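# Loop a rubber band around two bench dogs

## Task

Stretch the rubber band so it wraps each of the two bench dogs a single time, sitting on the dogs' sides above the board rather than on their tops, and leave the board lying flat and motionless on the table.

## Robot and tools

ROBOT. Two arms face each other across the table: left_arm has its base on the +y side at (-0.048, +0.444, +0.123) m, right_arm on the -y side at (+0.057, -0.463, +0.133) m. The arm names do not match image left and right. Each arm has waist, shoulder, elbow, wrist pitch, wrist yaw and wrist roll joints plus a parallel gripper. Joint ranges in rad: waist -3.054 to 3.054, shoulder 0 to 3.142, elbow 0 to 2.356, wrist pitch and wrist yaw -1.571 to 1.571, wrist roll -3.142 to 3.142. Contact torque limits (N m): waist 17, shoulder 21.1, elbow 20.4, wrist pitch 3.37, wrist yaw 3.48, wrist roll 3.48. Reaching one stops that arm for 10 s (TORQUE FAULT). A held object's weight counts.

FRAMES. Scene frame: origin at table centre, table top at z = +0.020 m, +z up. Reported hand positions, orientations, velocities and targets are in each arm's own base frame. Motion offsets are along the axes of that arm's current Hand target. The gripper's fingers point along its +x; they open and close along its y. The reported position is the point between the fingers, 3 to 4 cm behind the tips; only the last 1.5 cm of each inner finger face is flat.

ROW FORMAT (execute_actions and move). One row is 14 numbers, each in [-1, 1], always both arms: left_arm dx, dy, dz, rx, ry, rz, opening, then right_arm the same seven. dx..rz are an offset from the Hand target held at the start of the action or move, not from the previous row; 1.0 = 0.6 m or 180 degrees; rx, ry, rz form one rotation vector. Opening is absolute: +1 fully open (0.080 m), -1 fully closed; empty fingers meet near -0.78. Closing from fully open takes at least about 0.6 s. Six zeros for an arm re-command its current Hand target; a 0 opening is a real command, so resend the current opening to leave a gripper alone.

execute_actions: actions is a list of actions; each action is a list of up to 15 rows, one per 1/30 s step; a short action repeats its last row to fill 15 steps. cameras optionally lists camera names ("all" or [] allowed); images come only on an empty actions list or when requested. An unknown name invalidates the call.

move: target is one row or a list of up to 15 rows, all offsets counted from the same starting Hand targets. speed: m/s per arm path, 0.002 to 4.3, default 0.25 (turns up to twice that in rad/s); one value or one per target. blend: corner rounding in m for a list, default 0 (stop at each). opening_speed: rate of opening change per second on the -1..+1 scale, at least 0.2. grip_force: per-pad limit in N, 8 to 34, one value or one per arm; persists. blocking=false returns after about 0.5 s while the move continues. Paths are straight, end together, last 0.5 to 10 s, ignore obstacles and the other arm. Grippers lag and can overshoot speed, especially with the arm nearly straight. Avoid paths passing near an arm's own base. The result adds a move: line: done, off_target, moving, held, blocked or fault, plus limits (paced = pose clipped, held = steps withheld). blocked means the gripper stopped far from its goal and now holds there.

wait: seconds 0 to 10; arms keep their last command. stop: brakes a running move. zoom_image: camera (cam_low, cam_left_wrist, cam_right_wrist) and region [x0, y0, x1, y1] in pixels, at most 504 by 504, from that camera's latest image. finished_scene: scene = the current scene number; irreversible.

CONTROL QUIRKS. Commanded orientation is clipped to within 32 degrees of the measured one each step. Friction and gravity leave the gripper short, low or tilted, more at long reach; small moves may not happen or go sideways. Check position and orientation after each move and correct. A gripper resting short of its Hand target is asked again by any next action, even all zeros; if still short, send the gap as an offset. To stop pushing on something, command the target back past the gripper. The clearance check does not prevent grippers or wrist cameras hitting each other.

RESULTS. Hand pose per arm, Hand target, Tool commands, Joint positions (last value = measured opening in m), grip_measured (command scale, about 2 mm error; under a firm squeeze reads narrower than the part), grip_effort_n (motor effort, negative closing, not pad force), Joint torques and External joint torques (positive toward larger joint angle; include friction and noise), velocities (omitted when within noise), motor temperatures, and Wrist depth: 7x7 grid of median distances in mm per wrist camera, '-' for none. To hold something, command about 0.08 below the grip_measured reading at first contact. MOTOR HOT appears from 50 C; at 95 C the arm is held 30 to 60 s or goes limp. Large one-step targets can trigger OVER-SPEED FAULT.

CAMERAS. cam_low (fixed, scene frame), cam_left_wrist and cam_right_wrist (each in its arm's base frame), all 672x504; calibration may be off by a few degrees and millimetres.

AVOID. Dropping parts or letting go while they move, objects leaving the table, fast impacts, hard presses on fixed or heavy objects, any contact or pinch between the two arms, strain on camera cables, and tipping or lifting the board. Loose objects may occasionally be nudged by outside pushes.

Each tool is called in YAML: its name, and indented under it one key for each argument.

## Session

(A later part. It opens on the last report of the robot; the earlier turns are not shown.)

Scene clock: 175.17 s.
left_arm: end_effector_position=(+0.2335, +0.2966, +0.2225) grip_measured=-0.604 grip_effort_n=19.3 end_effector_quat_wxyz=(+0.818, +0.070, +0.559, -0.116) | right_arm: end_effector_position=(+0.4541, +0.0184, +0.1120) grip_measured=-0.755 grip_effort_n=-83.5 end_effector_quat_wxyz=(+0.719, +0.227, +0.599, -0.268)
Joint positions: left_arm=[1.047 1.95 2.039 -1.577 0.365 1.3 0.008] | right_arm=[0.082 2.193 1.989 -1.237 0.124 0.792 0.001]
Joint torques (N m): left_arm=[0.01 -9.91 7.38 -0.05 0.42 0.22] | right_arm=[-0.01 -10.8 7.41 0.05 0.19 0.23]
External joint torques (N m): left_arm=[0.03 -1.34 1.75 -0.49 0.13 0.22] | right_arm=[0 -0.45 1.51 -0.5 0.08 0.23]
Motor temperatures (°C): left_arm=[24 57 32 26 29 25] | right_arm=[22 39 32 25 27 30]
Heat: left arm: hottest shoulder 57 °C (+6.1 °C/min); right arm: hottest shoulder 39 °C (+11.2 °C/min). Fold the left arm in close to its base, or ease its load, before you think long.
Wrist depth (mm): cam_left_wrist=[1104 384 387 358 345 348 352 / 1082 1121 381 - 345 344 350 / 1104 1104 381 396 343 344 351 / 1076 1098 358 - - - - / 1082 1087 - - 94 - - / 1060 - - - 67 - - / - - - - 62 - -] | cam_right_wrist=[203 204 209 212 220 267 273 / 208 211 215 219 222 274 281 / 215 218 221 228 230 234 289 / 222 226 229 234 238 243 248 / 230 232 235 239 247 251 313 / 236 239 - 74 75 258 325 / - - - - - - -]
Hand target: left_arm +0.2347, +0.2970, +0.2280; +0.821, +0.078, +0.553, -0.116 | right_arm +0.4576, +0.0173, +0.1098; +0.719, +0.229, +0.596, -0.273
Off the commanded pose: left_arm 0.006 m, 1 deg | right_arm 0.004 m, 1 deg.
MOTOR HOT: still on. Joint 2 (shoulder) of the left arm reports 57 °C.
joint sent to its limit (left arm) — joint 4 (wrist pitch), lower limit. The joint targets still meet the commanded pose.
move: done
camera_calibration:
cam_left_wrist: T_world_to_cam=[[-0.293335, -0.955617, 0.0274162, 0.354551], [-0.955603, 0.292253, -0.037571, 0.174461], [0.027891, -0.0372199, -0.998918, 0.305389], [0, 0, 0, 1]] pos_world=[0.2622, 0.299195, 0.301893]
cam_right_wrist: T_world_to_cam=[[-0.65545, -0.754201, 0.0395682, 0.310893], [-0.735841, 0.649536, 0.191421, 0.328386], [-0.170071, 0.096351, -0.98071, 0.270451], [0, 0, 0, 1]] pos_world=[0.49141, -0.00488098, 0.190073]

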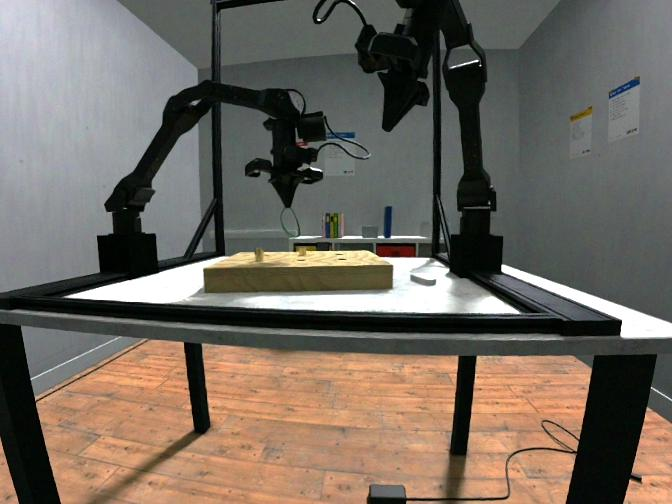

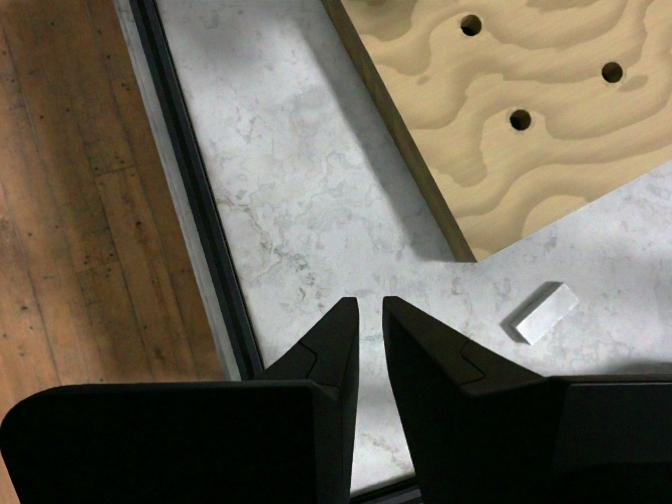

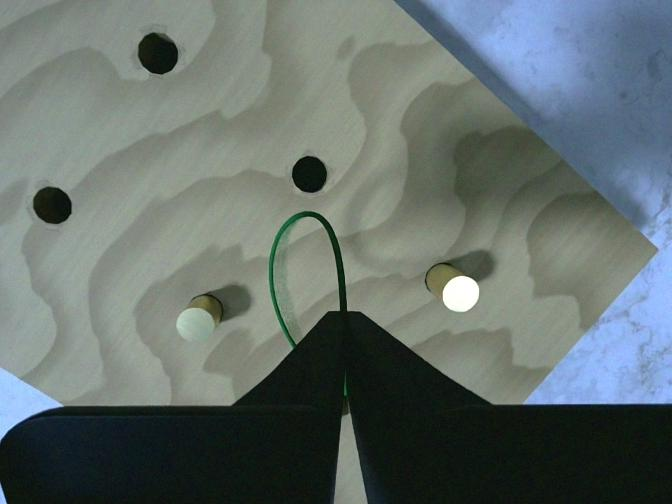

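move:
  target: [0,0,0,0,0,0,-0.6,-0.0153,0.155,-0.0855,-0.0327,0,0.006,-1]
  speed: 0.15
  cameras: ["cam_right_wrist","cam_low"]

zoom_image:
  camera: "cam_low"
  region: [220, 180, 360, 290]

Scene clock: 192.27 s.
left_arm: end_effector_position=(+0.2335, +0.2966, +0.2225) grip_measured=-0.604 grip_effort_n=19.8 end_effector_quat_wxyz=(+0.818, +0.070, +0.559, -0.116) | right_arm: end_effector_position=(+0.4770, +0.1224, +0.1128) grip_measured=-0.755 grip_effort_n=-83.5 end_effector_quat_wxyz=(+0.738, +0.199, +0.604, -0.226)
Joint positions: left_arm=[1.047 1.95 2.039 -1.577 0.365 1.3 0.008] | right_arm=[0.293 2.401 2.344 -1.379 0.138 0.897 0.001]
Joint torques (N m): left_arm=[-0.05 -9.85 7.5 -0.04 0.41 0.16] | right_arm=[-0.16 -11.93 7.54 0.08 0.21 0.21]
External joint torques (N m): left_arm=[-0.06 -1.33 1.9 -0.48 0.13 0.16] | right_arm=[-0.16 -0.64 1.82 -0.46 0.09 0.21]
Motor temperatures (°C): left_arm=[24 56 32 26 29 25] | right_arm=[22 43 34 24 27 30]
Heat: left arm: hottest shoulder 56 °C (-2.0 °C/min); right arm: hottest shoulder 43 °C (+15.2 °C/min). Fold the left arm in close to its base, or ease its load, before you think long.
Wrist depth (mm): cam_left_wrist=[1098 382 385 362 343 347 350 / 1098 1104 - 384 343 349 349 / 1076 1104 386 - 340 348 345 / 1087 1121 380 377 387 388 402 / 1076 1055 378 94 93 - - / 1093 - - - 67 - - / - - - - 62 - -] | cam_right_wrist=[204 206 209 213 215 219 222 / 210 212 216 218 222 227 229 / 216 218 222 225 229 233 237 / 271 227 228 231 237 240 243 / 278 283 236 237 243 249 253 / 286 290 - 74 75 255 260 / - - - - - - -]
Hand target: left_arm +0.2347, +0.2970, +0.2280; +0.821, +0.078, +0.553, -0.116 | right_arm +0.4806, +0.1216, +0.1097; +0.733, +0.197, +0.608, -0.235
Off the commanded pose: left_arm 0.006 m, 1 deg | right_arm 0.005 m, 1 deg.
MOTOR HOT: still on. Joint 2 (shoulder) of the left arm reports 56 °C.
joint sent to its limit (left arm) — joint 4 (wrist pitch), lower limit. The joint targets still meet the commanded pose.
joint sent to its limit (right arm) — joint 3 (elbow), upper limit, where the elbow is as straight as it goes. The joint targets still meet the commanded pose.
move: done
camera_calibration:
cam_right_wrist: T_world_to_cam=[[-0.571461, -0.820221, 0.0258791, 0.373852], [-0.804476, 0.56616, 0.179666, 0.321853], [-0.162018, 0.0818533, -0.983387, 0.263459], [0, 0, 0, 1]] pos_world=[0.515251, 0.102856, 0.191581]
Images, in order (width x height): cam_low 672x504, cam_right_wrist 672x504.

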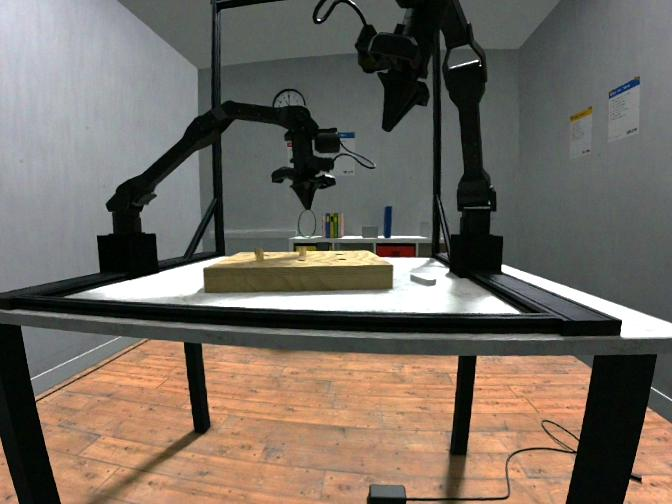

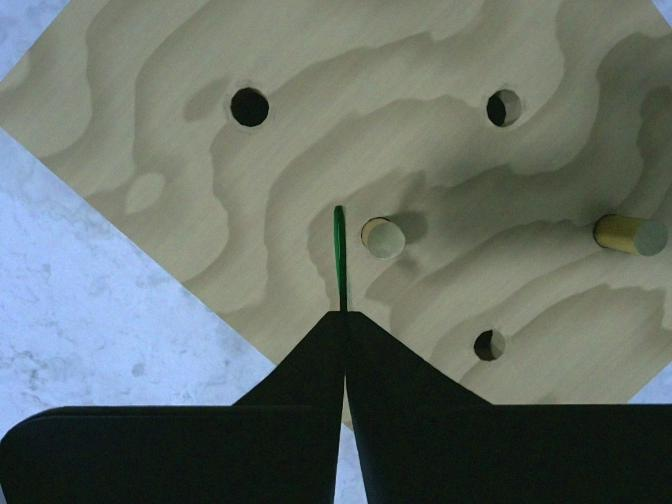

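Scaled by 3.600 from the camera's 672x504 image, which has a finer 960x720 frame.

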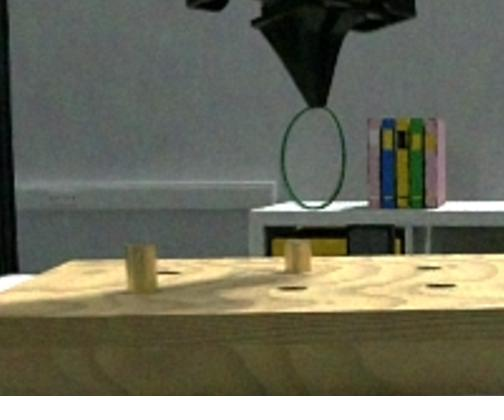

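move:
  target: [0,0,0,0,0,0,-0.6,0,0,0,0,0,0,-1]

move:
  target: [0,0,0,0,0,0,-0.6,0.0738,0,-0.007,0,0,0,-1]
  speed: 0.12
  cameras: ["cam_right_wrist","cam_low"]

zoom_image:
  camera: "cam_low"
  region: [220, 180, 360, 290]

Scene clock: 197.73 s.
left_arm: end_effector_position=(+0.2335, +0.2966, +0.2225) grip_measured=-0.604 grip_effort_n=18.8 end_effector_quat_wxyz=(+0.818, +0.070, +0.559, -0.116) | right_arm: end_effector_position=(+0.4770, +0.1224, +0.1128) grip_measured=-0.755 grip_effort_n=-83.5 end_effector_quat_wxyz=(+0.738, +0.199, +0.604, -0.226)
Joint positions: left_arm=[1.047 1.95 2.039 -1.577 0.365 1.3 0.008] | right_arm=[0.293 2.401 2.344 -1.379 0.138 0.897 0.001]
Joint torques (N m): left_arm=[-0.01 -9.86 7.49 -0.02 0.41 0.19] | right_arm=[-0.12 -11.89 7.52 0.04 0.23 0.23]
External joint torques (N m): left_arm=[0.04 -1.3 1.87 -0.45 0.12 0.18] | right_arm=[-0.13 -0.47 1.73 -0.49 0.11 0.23]
Motor temperatures (°C): left_arm=[24 56 32 26 29 25] | right_arm=[22 44 34 24 27 30]
Heat: left arm: hottest shoulder 56 °C (-3.0 °C/min); right arm: hottest shoulder 44 °C (+16.1 °C/min). Fold the left arm in close to its base, or ease its load, before you think long.
Wrist depth (mm): cam_left_wrist=[1076 381 - 348 344 347 350 / 1093 1093 383 - 344 346 350 / 1076 1087 401 - 343 345 350 / 1087 1076 - 383 358 - - / 1065 1087 380 84 83 378 399 / 1082 - - - 67 - - / - - - - 62 - -] | cam_right_wrist=[204 205 210 212 215 219 223 / 209 212 215 218 222 227 230 / 217 218 221 224 229 231 237 / 268 228 228 232 235 241 243 / 279 283 236 236 243 248 252 / 285 289 - 74 75 256 260 / - - - - - - -]
Hand target: left_arm +0.2347, +0.2970, +0.2280; +0.821, +0.078, +0.553, -0.116 | right_arm +0.4806, +0.1216, +0.1097; +0.733, +0.197, +0.608, -0.235
Off the commanded pose: left_arm 0.006 m, 1 deg | right_arm 0.005 m, 1 deg.
MOTOR HOT: still on. Joint 2 (shoulder) of the left arm reports 56 °C.
joint sent to its limit (left arm) — joint 4 (wrist pitch), lower limit. The joint targets still meet the commanded pose.
joint sent to its limit (right arm) — joint 3 (elbow), upper limit, where the elbow is as straight as it goes. The joint targets still meet the commanded pose.
move: done

Scene clock: 198.83 s.
left_arm: end_effector_position=(+0.2335, +0.2966, +0.2225) grip_measured=-0.604 grip_effort_n=19.3 end_effector_quat_wxyz=(+0.818, +0.070, +0.559, -0.116) | right_arm: end_effector_position=(+0.4839, +0.1217, +0.0745) grip_measured=-0.755 grip_effort_n=-83.5 end_effector_quat_wxyz=(+0.736, +0.199, +0.605, -0.228)
Joint positions: left_arm=[1.047 1.95 2.039 -1.577 0.365 1.3 0.008] | right_arm=[0.288 2.42 2.225 -1.244 0.138 0.897 0.001]
Joint torques (N m): left_arm=[-0.03 -9.82 7.41 -0.03 0.41 0.17] | right_arm=[-0.32 -12.61 4.56 0.72 0.19 0.04]
External joint torques (N m): left_arm=[0.01 -1.26 1.82 -0.44 0.11 0.16] | right_arm=[-0.4 -0.98 -1.35 0.16 0.07 0.04]
Motor temperatures (°C): left_arm=[24 56 32 26 29 25] | right_arm=[22 44 34 24 27 30]
Heat: left arm: hottest shoulder 56 °C (-3.0 °C/min); right arm: hottest shoulder 44 °C (+16.0 °C/min). Fold the left arm in close to its base, or ease its load, before you think long.
Wrist depth (mm): cam_left_wrist=[1104 964 - 379 345 350 352 / 1082 379 384 388 341 346 350 / 1093 1087 398 393 341 345 349 / 1087 1071 379 - 387 - - / 1044 1098 387 94 83 - 400 / 1060 - - - 67 - - / - - - - 62 - -] | cam_right_wrist=[169 170 173 176 179 181 185 / 173 175 179 182 184 188 189 / 178 180 183 186 190 193 196 / 233 186 189 192 194 199 203 / 240 242 194 196 202 206 210 / - 248 - 74 75 212 215 / - - - - - - -]
Hand target: left_arm +0.2347, +0.2970, +0.2280; +0.821, +0.078, +0.553, -0.116 | right_arm +0.4839, +0.1193, +0.0654; +0.733, +0.197, +0.608, -0.235
Off the commanded pose: left_arm 0.006 m, 1 deg | right_arm 0.009 m, 1 deg.
MOTOR HOT: still on. Joint 2 (shoulder) of the left arm reports 56 °C.
joint sent to its limit (left arm) — joint 4 (wrist pitch), lower limit. The joint targets still meet the commanded pose.
move: off_target (right_arm)
camera_calibration:
cam_right_wrist: T_world_to_cam=[[-0.57576, -0.817129, 0.0283027, 0.379756], [-0.800905, 0.570616, 0.181517, 0.332242], [-0.164473, 0.0818426, -0.98298, 0.228118], [0, 0, 0, 1]] pos_world=[0.522262, 0.102057, 0.153179]
Images, in order (width x height): cam_low 672x504, cam_right_wrist 672x504.

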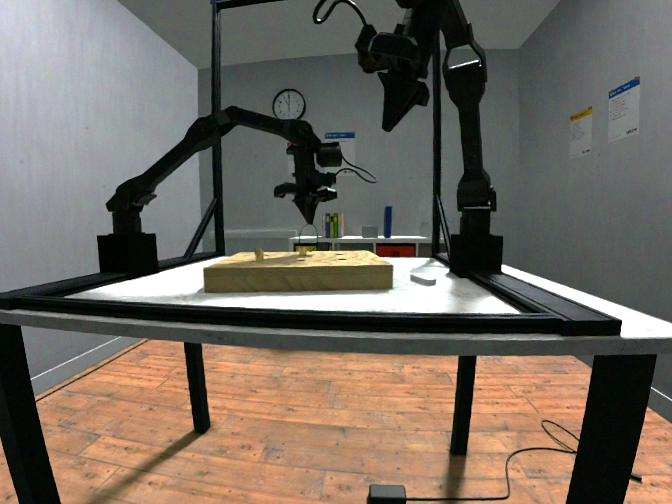

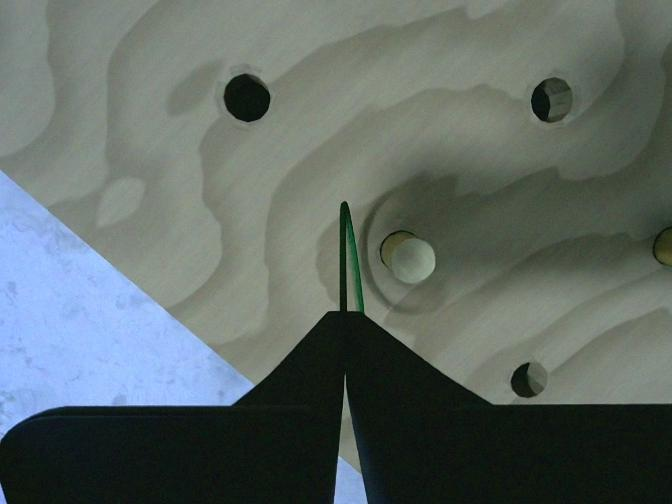

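Scaled by 3.600 from the camera's 672x504 image, which has a finer 960x720 frame.

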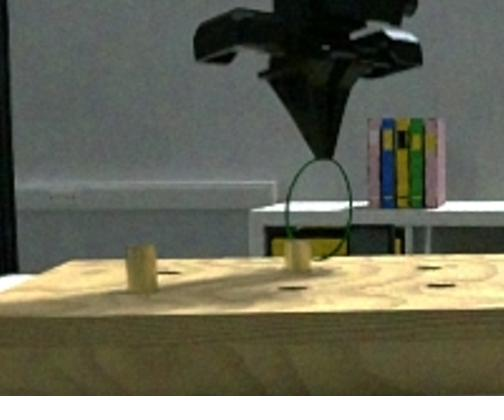

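move:
  target: [0,0,0,0,0,0,-0.6,0.013,0,-0.0025,0,0,0,-1]
  speed: 0.08
  cameras: ["cam_right_wrist","cam_low"]

zoom_image:
  camera: "cam_low"
  region: [260, 200, 360, 280]

Scene clock: 203.87 s.
left_arm: end_effector_position=(+0.2335, +0.2966, +0.2225) grip_measured=-0.604 grip_effort_n=19.3 end_effector_quat_wxyz=(+0.818, +0.070, +0.559, -0.116) | right_arm: end_effector_position=(+0.4846, +0.1219, +0.0670) grip_measured=-0.755 grip_effort_n=-83.5 end_effector_quat_wxyz=(+0.737, +0.200, +0.604, -0.228)
Joint positions: left_arm=[1.047 1.95 2.039 -1.577 0.365 1.3 0.008] | right_arm=[0.288 2.42 2.195 -1.212 0.138 0.897 0.001]
Joint torques (N m): left_arm=[0.06 -9.83 7.48 0 0.41 0.17] | right_arm=[-0.24 -12.67 4.29 0.71 0.19 0.06]
External joint torques (N m): left_arm=[0 -1.32 1.86 -0.45 0.14 0.17] | right_arm=[-0.25 -1.1 -1.63 0.13 0.06 0.07]
Motor temperatures (°C): left_arm=[24 56 32 26 29 25] | right_arm=[22 44 34 25 27 30]
Heat: left arm: hottest shoulder 56 °C (-2.0 °C/min); right arm: hottest shoulder 44 °C (+14.0 °C/min). Fold the left arm in close to its base, or ease its load, before you think long.
Wrist depth (mm): cam_left_wrist=[1087 380 376 376 344 347 352 / 1093 1104 381 388 343 345 349 / 1087 1133 380 385 340 344 347 / 1082 1093 380 364 386 383 - / 1071 1071 362 - 92 390 395 / 1071 - - - 67 - - / - - - - 62 - -] | cam_right_wrist=[161 163 167 169 171 174 177 / 166 168 172 173 176 180 182 / 171 173 176 178 182 185 188 / 224 178 181 184 185 191 194 / 232 234 186 188 194 197 200 / 239 241 - 74 75 203 206 / - - - - - - -]
Hand target: left_arm +0.2347, +0.2970, +0.2280; +0.821, +0.078, +0.553, -0.116 | right_arm +0.4839, +0.1193, +0.0574; +0.733, +0.197, +0.608, -0.235
Off the commanded pose: left_arm 0.006 m, 1 deg | right_arm 0.010 m, 1 deg.
MOTOR HOT: still on. Joint 2 (shoulder) of the left arm reports 56 °C.
joint sent to its limit (left arm) — joint 4 (wrist pitch), lower limit. The joint targets still meet the commanded pose.
move: off_target (right_arm)
camera_calibration:
cam_right_wrist: T_world_to_cam=[[-0.575797, -0.817158, 0.0266416, 0.380677], [-0.801283, 0.570487, 0.180249, 0.33428], [-0.16249, 0.0824391, -0.98326, 0.219754], [0, 0, 0, 1]] pos_world=[0.522754, 0.102255, 0.14568]
Images, in order (width x height): cam_low 672x504, cam_right_wrist 672x504.

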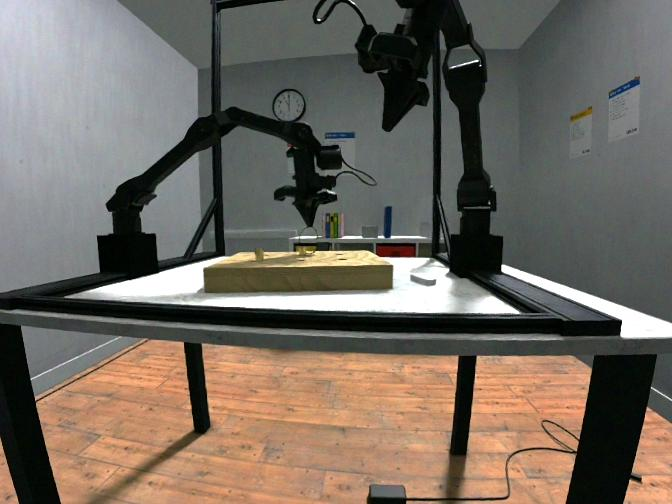

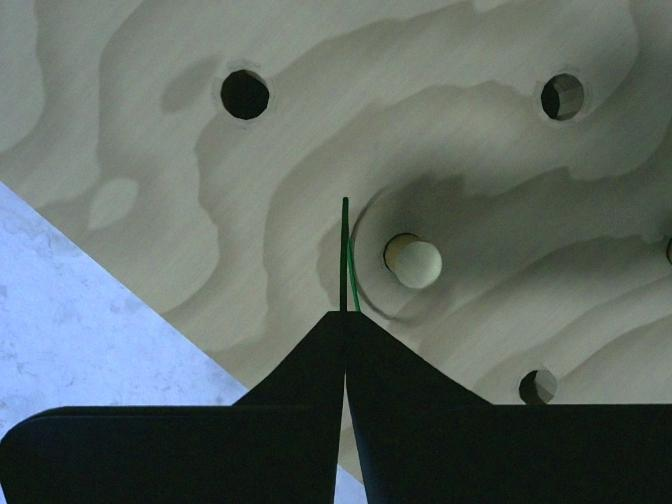

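Scaled by 5.040 from the camera's 672x504 image, which has a finer 960x720 frame.

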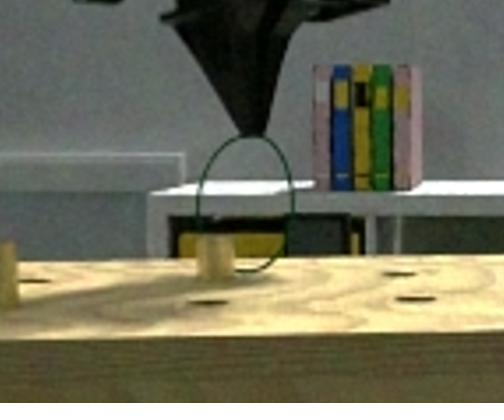

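move:
  target: [0,0,0,0,0,0,-0.6,0,-0.09,0,0,0,0,-1]
  speed: 0.1
  cameras: ["cam_right_wrist","cam_low"]

zoom_image:
  camera: "cam_low"
  region: [240, 200, 340, 280]

Scene clock: 209.90 s.
left_arm: end_effector_position=(+0.2335, +0.2966, +0.2225) grip_measured=-0.604 grip_effort_n=19.8 end_effector_quat_wxyz=(+0.818, +0.070, +0.559, -0.116) | right_arm: end_effector_position=(+0.4528, +0.0755, +0.0527) grip_measured=-0.755 grip_effort_n=-83.5 end_effector_quat_wxyz=(+0.728, +0.195, +0.613, -0.237)
Joint positions: left_arm=[1.047 1.95 2.039 -1.577 0.365 1.3 0.008] | right_arm=[0.208 2.248 1.844 -1.054 0.132 0.824 0.001]
Joint torques (N m): left_arm=[-0.04 -9.89 7.46 -0.02 0.42 0.18] | right_arm=[0.15 -14.9 4.3 0.68 0.05 -0.08]
External joint torques (N m): left_arm=[-0.05 -1.43 1.9 -0.45 0.15 0.18] | right_arm=[0.22 -4.31 -1.54 0.15 -0.07 -0.09]
Motor temperatures (°C): left_arm=[24 56 32 26 29 25] | right_arm=[22 44 33 25 27 30]
Heat: left arm: hottest shoulder 56 °C (-2.0 °C/min); right arm: hottest shoulder 44 °C (+11.0 °C/min). Fold the left arm in close to its base, or ease its load, before you think long.
Wrist depth (mm): cam_left_wrist=[1087 380 - 368 344 348 352 / 1098 1110 - - 341 346 348 / 1087 1082 384 387 341 345 349 / 1065 1104 386 - 386 339 359 / 1055 1087 378 84 93 401 409 / 1082 - - - 67 - - / - - - - 62 - -] | cam_right_wrist=[148 150 153 157 159 162 166 / 154 155 158 161 165 168 171 / 157 159 163 166 170 174 178 / 163 165 166 173 176 179 163 / 169 171 174 176 182 187 191 / - 176 - 74 75 193 198 / - - - - - - -]
Hand target: left_arm +0.2347, +0.2970, +0.2280; +0.821, +0.078, +0.553, -0.116 | right_arm +0.4523, +0.0755, +0.0572; +0.733, +0.197, +0.608, -0.235
Off the commanded pose: left_arm 0.006 m, 1 deg | right_arm 0.005 m, 1 deg.
MOTOR HOT: still on. Joint 2 (shoulder) of the left arm reports 56 °C.
joint sent to its limit (left arm) — joint 4 (wrist pitch), lower limit. The joint targets still meet the commanded pose.
move: done
camera_calibration:
cam_right_wrist: T_world_to_cam=[[-0.581214, -0.812107, 0.0516906, 0.325533], [-0.791185, 0.578811, 0.197494, 0.331902], [-0.190305, 0.0738894, -0.97894, 0.217421], [0, 0, 0, 1]] pos_world=[0.493177, 0.0561941, 0.130467]
Images, in order (width x height): cam_low 672x504, cam_right_wrist 672x504.

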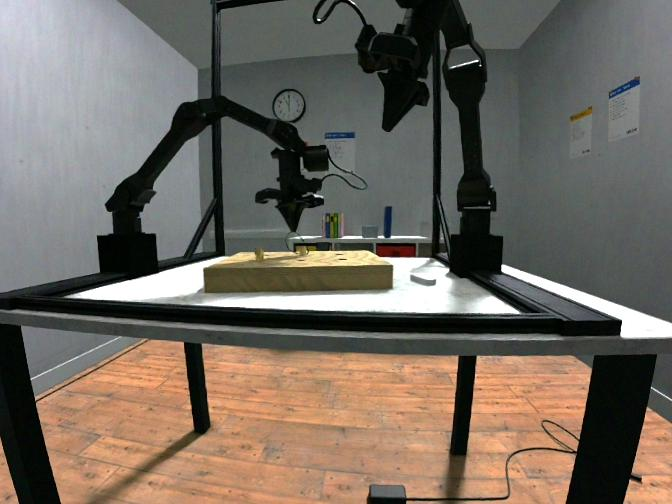

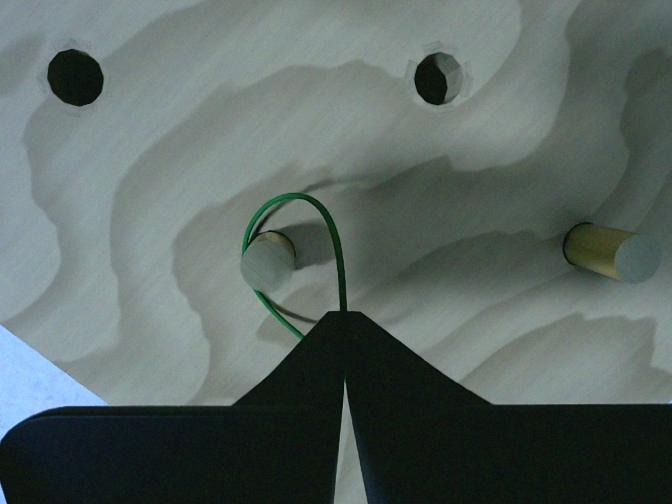

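Scaled by 5.040 from the camera's 672x504 image, which has a finer 960x720 frame.

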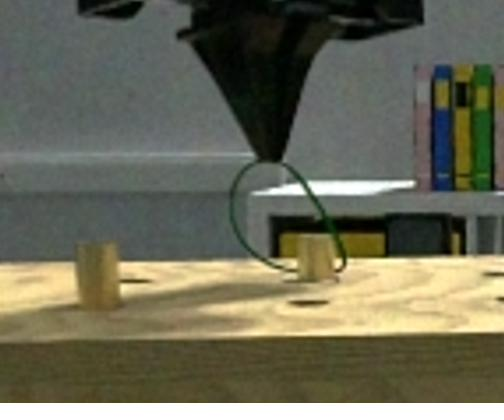

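move:
  target: [0,0,0,0,0,0,-0.6,0.0817,-0.05,-0.009,0,0,0,-1]
  speed: 0.12
  cameras: ["cam_right_wrist","cam_low"]

zoom_image:
  camera: "cam_low"
  region: [240, 200, 340, 280]

Scene clock: 215.70 s.
left_arm: end_effector_position=(+0.2335, +0.2966, +0.2225) grip_measured=-0.604 grip_effort_n=19.3 end_effector_quat_wxyz=(+0.818, +0.070, +0.559, -0.116) | right_arm: end_effector_position=(+0.4383, +0.0488, +0.0043) grip_measured=-0.755 grip_effort_n=-83.5 end_effector_quat_wxyz=(+0.729, +0.195, +0.612, -0.237)
Joint positions: left_arm=[1.047 1.95 2.039 -1.577 0.365 1.3 0.008] | right_arm=[0.154 2.222 1.602 -0.829 0.126 0.769 0.001]
Joint torques (N m): left_arm=[0.1 -9.93 7.51 -0.03 0.39 0.18] | right_arm=[0.12 -14.13 3.95 0.69 0.05 -0.08]
External joint torques (N m): left_arm=[0.07 -1.48 1.97 -0.44 0.11 0.18] | right_arm=[0.07 -4.01 -1.56 0.17 -0.06 -0.08]
Motor temperatures (°C): left_arm=[24 56 33 26 29 25] | right_arm=[22 48 32 25 26 30]
Heat: left arm: hottest shoulder 56 °C (-2.0 °C/min); right arm: hottest shoulder 48 °C (+14.1 °C/min). Fold the left arm in close to its base, or ease its load, before you think long.
Wrist depth (mm): cam_left_wrist=[1104 1146 394 359 346 349 352 / 1104 1087 - - 343 347 349 / 1082 1093 387 - 337 346 346 / 1082 1104 369 378 386 366 380 / 1087 1093 377 380 93 - 392 / 1093 - - - 67 - - / - - - - 62 - -] | cam_right_wrist=[107 108 110 112 115 116 119 / 110 111 113 116 118 120 122 / 114 115 117 119 122 124 127 / - 118 121 123 126 129 130 / - 119 125 126 131 134 137 / - 126 - 74 75 138 141 / - - - - - - -]
Hand target: left_arm +0.2347, +0.2970, +0.2280; +0.821, +0.078, +0.553, -0.116 | right_arm +0.4379, +0.0490, +0.0080; +0.733, +0.197, +0.608, -0.235
Off the commanded pose: left_arm 0.006 m, 1 deg | right_arm 0.004 m, 1 deg.
MOTOR HOT: still on. Joint 2 (shoulder) of the left arm reports 56 °C.
joint sent to its limit (left arm) — joint 4 (wrist pitch), lower limit. The joint targets still meet the commanded pose.
move: done
camera_calibration:
cam_right_wrist: T_world_to_cam=[[-0.580834, -0.812428, 0.0509203, 0.297777], [-0.79177, 0.578376, 0.196422, 0.345603], [-0.18903, 0.0737711, -0.979196, 0.168622], [0, 0, 0, 1]] pos_world=[0.478471, 0.0295945, 0.0820674]
Images, in order (width x height): cam_low 672x504, cam_right_wrist 672x504.

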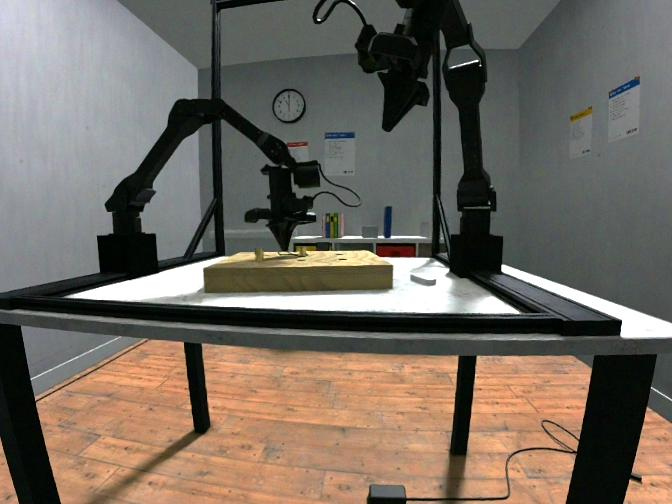

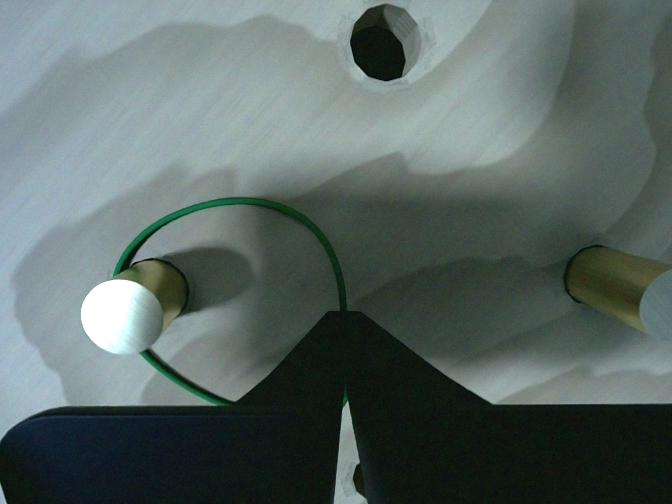

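Scaled by 5.040 from the camera's 672x504 image, which has a finer 960x720 frame.

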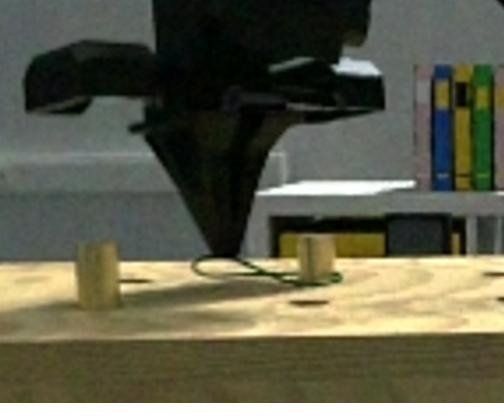

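move:
  target:
    - [0,0,0,0,0,0,-0.6,-0.033,-0.07,0.004,0,0,0,-1]
    - [0,0,0,0,0,0,-0.6,-0.033,-0.166,-0.004,0,0,0,-1]
  speed: 0.1
  blend: 0.02
  cameras: ["cam_right_wrist","cam_low"]

zoom_image:
  camera: "cam_low"
  region: [230, 200, 330, 280]

Scene clock: 227.07 s.
left_arm: end_effector_position=(+0.2335, +0.2966, +0.2225) grip_measured=-0.604 grip_effort_n=19.3 end_effector_quat_wxyz=(+0.818, +0.070, +0.559, -0.116) | right_arm: end_effector_position=(+0.3822, -0.0209, +0.0263) grip_measured=-0.756 grip_effort_n=-83.5 end_effector_quat_wxyz=(+0.736, +0.202, +0.605, -0.226)
Joint positions: left_arm=[1.047 1.95 2.039 -1.577 0.365 1.3 0.008] | right_arm=[-0.021 1.951 1.269 -0.72 0.084 0.588 0.001]
Joint torques (N m): left_arm=[0.02 -9.81 7.54 -0.05 0.41 0.19] | right_arm=[-1.24 -11.87 3.35 0.03 0.49 -0.09]
External joint torques (N m): left_arm=[0.02 -1.28 1.93 -0.49 0.13 0.18] | right_arm=[-1.2 -3.58 -2.13 -0.58 0.41 -0.09]
Motor temperatures (°C): left_arm=[24 56 33 26 29 25] | right_arm=[22 49 31 25 26 30]
Heat: left arm: hottest shoulder 56 °C (-1.0 °C/min); right arm: hottest shoulder 49 °C (+12.2 °C/min). Fold the left arm in close to its base, or ease its load, before you think long.
Wrist depth (mm): cam_left_wrist=[1127 385 - 341 343 347 352 / 1121 384 385 390 343 346 349 / 1093 1104 387 385 343 344 348 / 1087 1087 378 387 - 341 406 / 1076 1082 - 94 83 377 - / 1087 - - - 67 - - / - - - - 62 - -] | cam_right_wrist=[134 134 135 137 138 186 189 / 137 138 139 141 142 144 194 / 141 142 144 145 147 148 153 / 145 146 149 148 152 153 155 / 151 152 153 154 157 159 216 / 155 156 - 74 75 164 222 / - - - - - - -]
Hand target: left_arm +0.2347, +0.2970, +0.2280; +0.821, +0.078, +0.553, -0.116 | right_arm +0.3748, -0.0283, +0.0267; +0.733, +0.197, +0.608, -0.235
Off the commanded pose: left_arm 0.006 m, 1 deg | right_arm 0.011 m, 1 deg.
MOTOR HOT: still on. Joint 2 (shoulder) of the left arm reports 56 °C.
joint sent to its limit (left arm) — joint 4 (wrist pitch), lower limit. The joint targets still meet the commanded pose.
move: off_target (right_arm)
camera_calibration:
cam_right_wrist: T_world_to_cam=[[-0.574501, -0.818226, 0.0213522, 0.205708], [-0.802186, 0.568038, 0.183931, 0.341341], [-0.162626, 0.08854, -0.982707, 0.174981], [0, 0, 0, 1]] pos_world=[0.420454, -0.0410721, 0.104779]
Images, in order (width x height): cam_low 672x504, cam_right_wrist 672x504.

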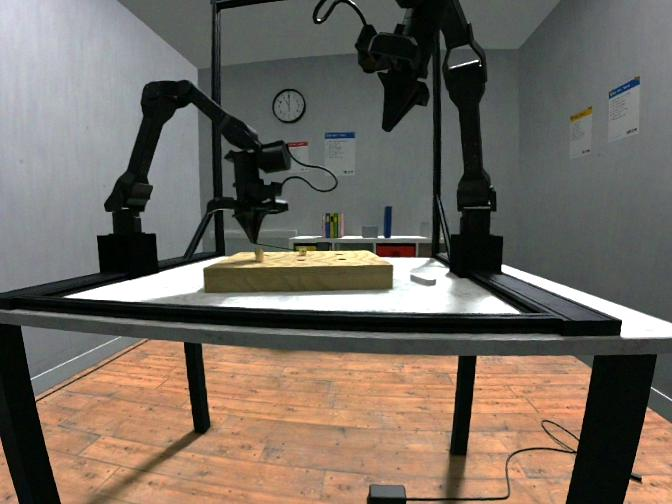

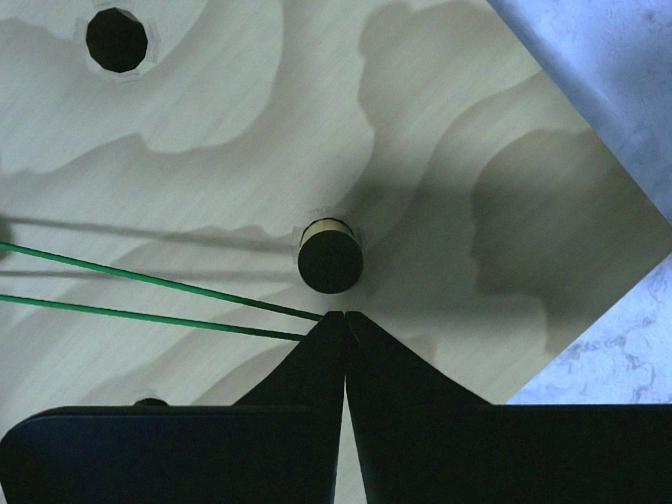

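Scaled by 5.040 from the camera's 672x504 image, which has a finer 960x720 frame.

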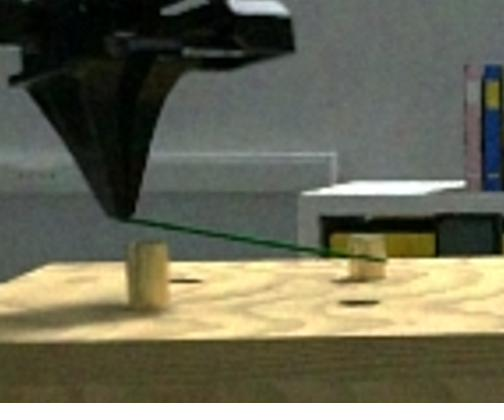

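move:
  target: [0,0,0,0,0,0,-0.6,0,-0.038,0.0083,0,0,0,-1]
  speed: 0.08
  cameras: ["cam_right_wrist","cam_low"]

zoom_image:
  camera: "cam_low"
  region: [230, 200, 330, 280]

zoom_image:
  camera: "cam_right_wrist"
  region: [200, 220, 400, 370]

Scene clock: 236.37 s.
left_arm: end_effector_position=(+0.2335, +0.2966, +0.2225) grip_measured=-0.604 grip_effort_n=19.3 end_effector_quat_wxyz=(+0.818, +0.070, +0.559, -0.116) | right_arm: end_effector_position=(+0.3672, -0.0500, +0.0255) grip_measured=-0.756 grip_effort_n=-83.5 end_effector_quat_wxyz=(+0.729, +0.201, +0.610, -0.237)
Joint positions: left_arm=[1.047 1.95 2.039 -1.577 0.365 1.3 0.008] | right_arm=[-0.1 1.921 1.225 -0.721 0.086 0.525 0.001]
Joint torques (N m): left_arm=[0.01 -9.85 7.42 -0.02 0.42 0.2] | right_arm=[0.23 -11.59 3.9 0.46 0.06 -0.08]
External joint torques (N m): left_arm=[0.04 -1.41 1.84 -0.47 0.14 0.2] | right_arm=[0.25 -3.52 -1.53 -0.13 -0.02 -0.08]
Motor temperatures (°C): left_arm=[24 56 33 26 29 25] | right_arm=[22 51 31 25 27 30]
Heat: left arm: hottest shoulder 56 °C (-1.0 °C/min); right arm: hottest shoulder 51 °C (+11.1 °C/min). Fold the left arm in close to its base, or ease its load, before you think long. Fold the right arm in close to its base, or ease its load, before you think long.
Wrist depth (mm): cam_left_wrist=[1093 1340 391 341 345 349 352 / 1104 1082 386 - 340 346 349 / 1082 1110 384 - 343 346 345 / 1104 1104 380 385 389 330 - / 1065 1116 372 94 384 401 384 / 1065 - - - 67 - - / - - - - 62 - -] | cam_right_wrist=[130 131 134 135 182 187 189 / - 136 137 139 141 193 197 / 139 140 142 144 146 151 203 / 143 145 144 149 152 154 211 / 149 151 152 153 157 216 219 / 153 155 - 74 75 222 227 / - - - - - - -]
Hand target: left_arm +0.2347, +0.2970, +0.2280; +0.821, +0.078, +0.553, -0.116 | right_arm +0.3656, -0.0497, +0.0276; +0.733, +0.197, +0.608, -0.235
Off the commanded pose: left_arm 0.006 m, 1 deg | right_arm 0.003 m, 1 deg.
MOTOR HOT: joint 2 (shoulder) of the right arm reports 51 °C; the controller stops that arm at 95 °C. To cool a motor, set the load down, stop pushing, or move to a pose that needs little force.
MOTOR HOT: still on. Joint 2 (shoulder) of the left arm reports 56 °C.
joint sent to its limit (left arm) — joint 4 (wrist pitch), lower limit. The joint targets still meet the commanded pose.
move: done
camera_calibration:
cam_right_wrist: T_world_to_cam=[[-0.587935, -0.80781, 0.042131, 0.178207], [-0.788151, 0.583794, 0.194942, 0.34131], [-0.182072, 0.0814077, -0.979909, 0.181051], [0, 0, 0, 1]] pos_world=[0.406742, -0.0700366, 0.10337]
Images, in order (width x height): cam_low 672x504, cam_right_wrist 672x504.

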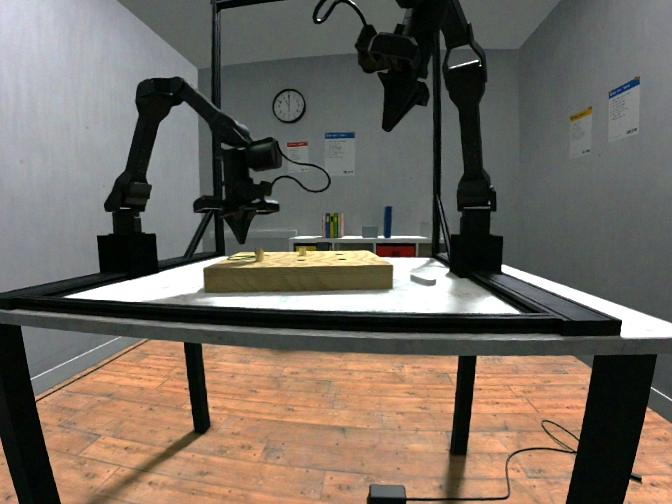

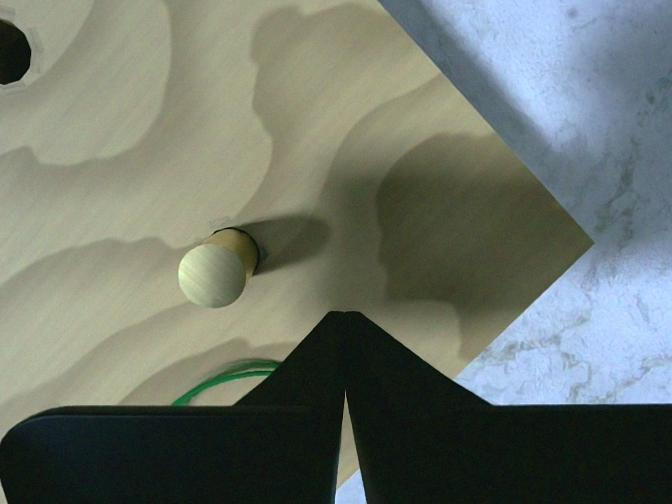

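Scaled by 5.040 from the camera's 672x504 image, which has a finer 960x720 frame.

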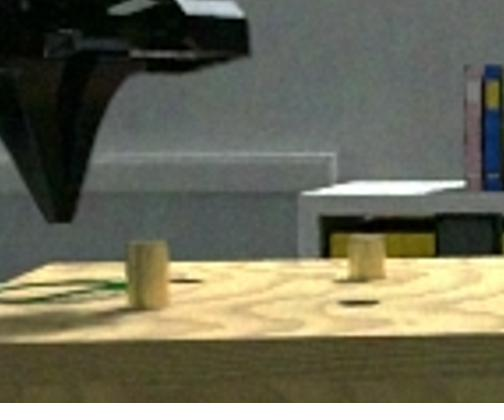

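Scaled by 2.520 from the camera's 672x504 image, which has a finer 960x720 frame.

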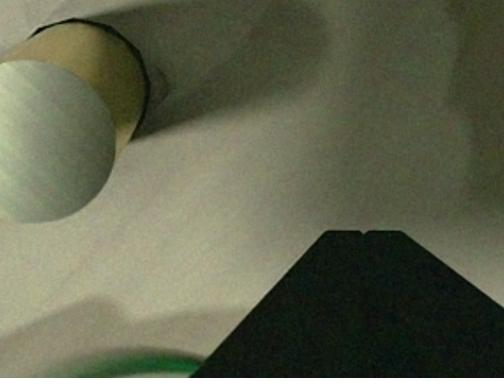

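move:
  target: [0,0,0,0,0,0,-0.6,-0.2,0,0.05,0,0,0,-0.9]
  cameras: ["all"]

zoom_image:
  camera: "cam_low"
  region: [190, 220, 330, 310]

Scene clock: 239.33 s.
left_arm: end_effector_position=(+0.2335, +0.2966, +0.2225) grip_measured=-0.604 grip_effort_n=19.3 end_effector_quat_wxyz=(+0.818, +0.070, +0.559, -0.116) | right_arm: end_effector_position=(+0.3679, -0.0527, +0.1472) grip_measured=-0.756 grip_effort_n=-83.5 end_effector_quat_wxyz=(+0.728, +0.198, +0.613, -0.236)
Joint positions: left_arm=[1.047 1.95 2.039 -1.577 0.365 1.3 0.008] | right_arm=[-0.108 1.828 1.602 -1.197 0.086 0.513 0.001]
Joint torques (N m): left_arm=[0.13 -9.81 7.39 -0.04 0.44 0.18] | right_arm=[-0.17 -9.59 7.6 0.09 0.01 -0.1]
External joint torques (N m): left_arm=[0.22 -1.43 1.84 -0.49 0.15 0.18] | right_arm=[-0.17 -1.68 1.68 -0.48 -0.06 -0.1]
Motor temperatures (°C): left_arm=[24 56 33 26 29 25] | right_arm=[22 51 31 25 27 29]
Heat: left arm: hottest shoulder 56 °C (+0.0 °C/min); right arm: hottest shoulder 51 °C (+10.1 °C/min). Fold the left arm in close to its base, or ease its load, before you think long. Fold the right arm in close to its base, or ease its load, before you think long.
Wrist depth (mm): cam_left_wrist=[1098 380 - 381 347 350 353 / 1093 1087 - 389 343 345 349 / 1087 1121 - 385 345 343 349 / 1071 1082 376 382 359 346 - / 1060 1076 - 94 93 389 405 / 1071 - - - 67 - - / - - - - 62 - -] | cam_right_wrist=[237 241 245 293 298 304 313 / 245 249 252 257 - 315 313 / 255 257 261 265 314 326 332 / 262 266 270 275 282 339 343 / 273 276 279 282 343 351 361 / 281 284 - 74 75 362 369 / - - - - - - -]
Hand target: left_arm +0.2347, +0.2970, +0.2280; +0.821, +0.078, +0.553, -0.116 | right_arm +0.3714, -0.0543, +0.1511; +0.733, +0.197, +0.608, -0.235
Off the commanded pose: left_arm 0.006 m, 1 deg | right_arm 0.005 m, 1 deg.
MOTOR HOT: still on. Joint 2 (shoulder) of the left arm reports 56 °C.
MOTOR HOT: still on. Joint 2 (shoulder) of the right arm reports 51 °C.
joint sent to its limit (left arm) — joint 4 (wrist pitch), lower limit. The joint targets still meet the commanded pose.
move: done
camera_calibration:
cam_left_wrist: T_world_to_cam=[[-0.293335, -0.955617, 0.0274162, 0.354551], [-0.955603, 0.292253, -0.037571, 0.174461], [0.027891, -0.0372199, -0.998918, 0.305389], [0, 0, 0, 1]] pos_world=[0.2622, 0.299195, 0.301893]
cam_right_wrist: T_world_to_cam=[[-0.583732, -0.810584, 0.0470247, 0.168835], [-0.789633, 0.580221, 0.199557, 0.319416], [-0.189042, 0.0793553, -0.978757, 0.303086], [0, 0, 0, 1]] pos_world=[0.408072, -0.0725289, 0.224967]

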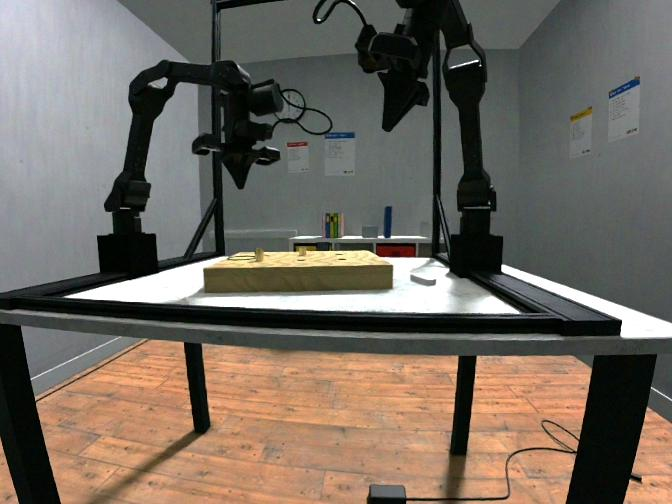

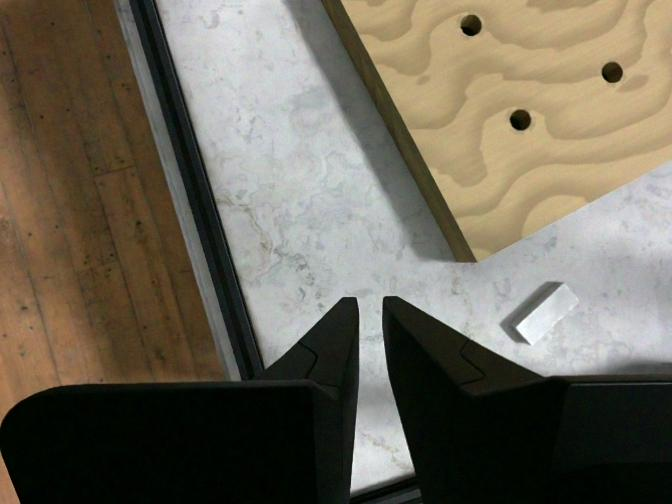

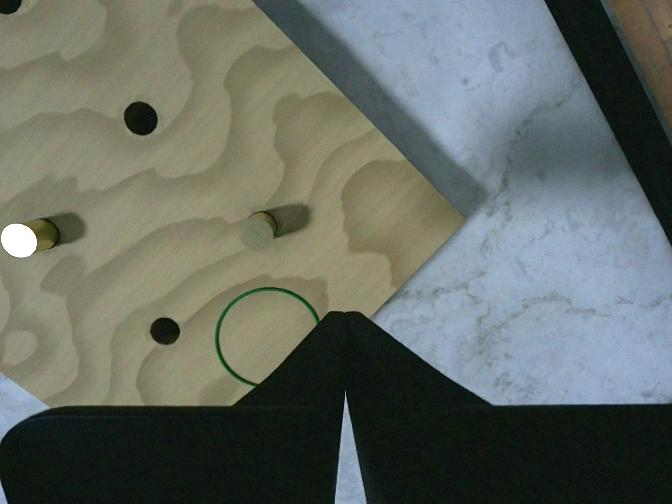

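Scaled by 3.600 from the camera's 672x504 image, which has a finer 960x720 frame.

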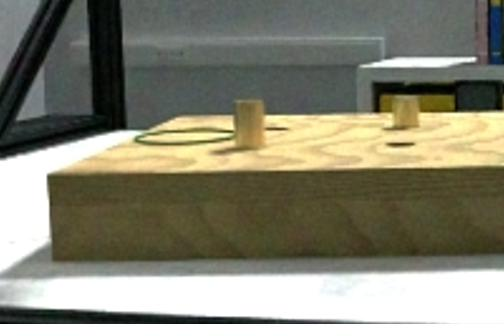

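move:
  target:
    - [0,0,0,0,0,0,-0.6,0.0,0.005,-0.148,0,0,0,-0.4]
    - [0,0,0,0,0,0,-0.6,0.2,0.005,-0.165,0,0,0,-0.4]
  blend: 0.02
  speed: 0.2
  cameras: ["cam_right_wrist","cam_low"]

zoom_image:
  camera: "cam_low"
  region: [190, 220, 330, 310]

Scene clock: 261.00 s.
left_arm: end_effector_position=(+0.2335, +0.2966, +0.2225) grip_measured=-0.604 grip_effort_n=19.8 end_effector_quat_wxyz=(+0.818, +0.070, +0.559, -0.116) | right_arm: end_effector_position=(+0.3144, -0.0061, +0.0198) grip_measured=-0.403 grip_effort_n=17.0 end_effector_quat_wxyz=(+0.735, +0.202, +0.604, -0.234)
Joint positions: left_arm=[1.047 1.95 2.039 -1.577 0.365 1.3 0.008] | right_arm=[0.03 1.735 0.956 -0.632 0.104 0.651 0.017]
Joint torques (N m): left_arm=[0.05 -9.85 7.52 0 0.4 0.19] | right_arm=[-0.12 -6.81 3.87 0.81 0.1 -0.09]
External joint torques (N m): left_arm=[0.1 -1.42 1.96 -0.44 0.12 0.19] | right_arm=[-0.09 -0.33 -1.36 0.21 0 -0.09]
Motor temperatures (°C): left_arm=[24 56 33 25 29 24] | right_arm=[22 49 34 24 26 29]
Heat: left arm: hottest shoulder 56 °C (+0.0 °C/min); right arm: hottest shoulder 49 °C (+5.0 °C/min). Fold the left arm in close to its base, or ease its load, before you think long. Fold the right arm in close to its base, or ease its load, before you think long.
Wrist depth (mm): cam_left_wrist=[1076 385 385 361 345 349 352 / 1098 1093 380 - 342 346 350 / 1087 1121 384 389 339 345 352 / 1071 1082 - 388 - 392 390 / 1087 1104 - - 83 390 - / 1071 - - - 67 - - / - - - - 62 - -] | cam_right_wrist=[129 131 125 134 136 138 187 / - 135 137 138 139 142 194 / 138 139 140 142 145 198 200 / 142 143 145 147 150 204 206 / 146 148 149 150 206 211 214 / 150 151 - 210 81 217 220 / - - - 218 - - -]
Hand target: left_arm +0.2347, +0.2970, +0.2280; +0.821, +0.078, +0.553, -0.116 | right_arm +0.3122, -0.0077, +0.0148; +0.733, +0.197, +0.608, -0.235
Off the commanded pose: left_arm 0.006 m, 1 deg | right_arm 0.006 m, 1 deg.
MOTOR HOT: still on. Joint 2 (shoulder) of the left arm reports 56 °C.
MOTOR HOT: still on. Joint 2 (shoulder) of the right arm reports 49 °C.
joint sent to its limit (left arm) — joint 4 (wrist pitch), lower limit. The joint targets still meet the commanded pose.
move: done
camera_calibration:
cam_right_wrist: T_world_to_cam=[[-0.585093, -0.810361, 0.0313222, 0.18216], [-0.793942, 0.580255, 0.18155, 0.277228], [-0.165296, 0.0813557, -0.982883, 0.157206], [0, 0, 0, 1]] pos_world=[0.352668, -0.0260375, 0.0984789]
Images, in order (width x height): cam_low 672x504, cam_right_wrist 672x504.

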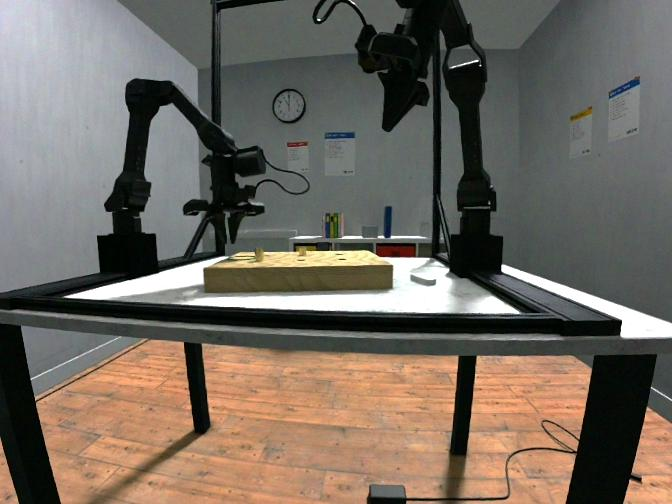

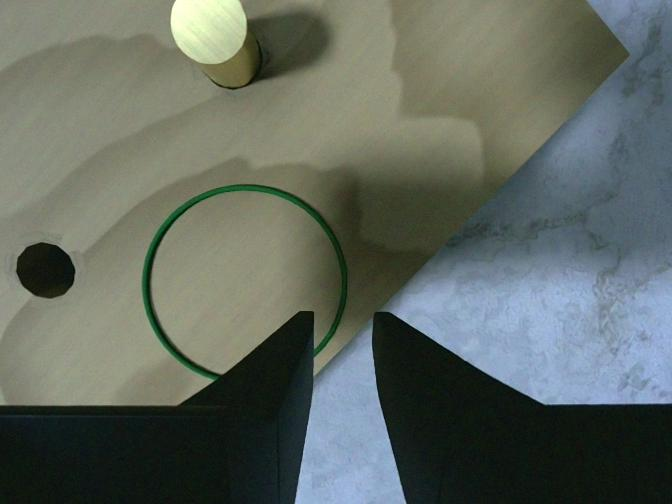

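Scaled by 3.600 from the camera's 672x504 image, which has a finer 960x720 frame.

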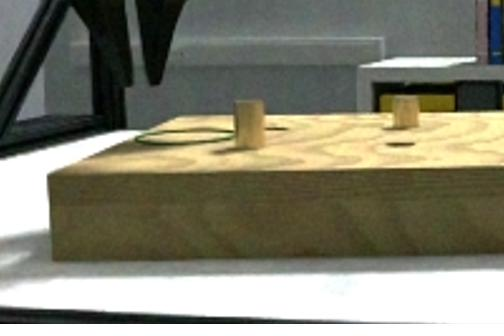

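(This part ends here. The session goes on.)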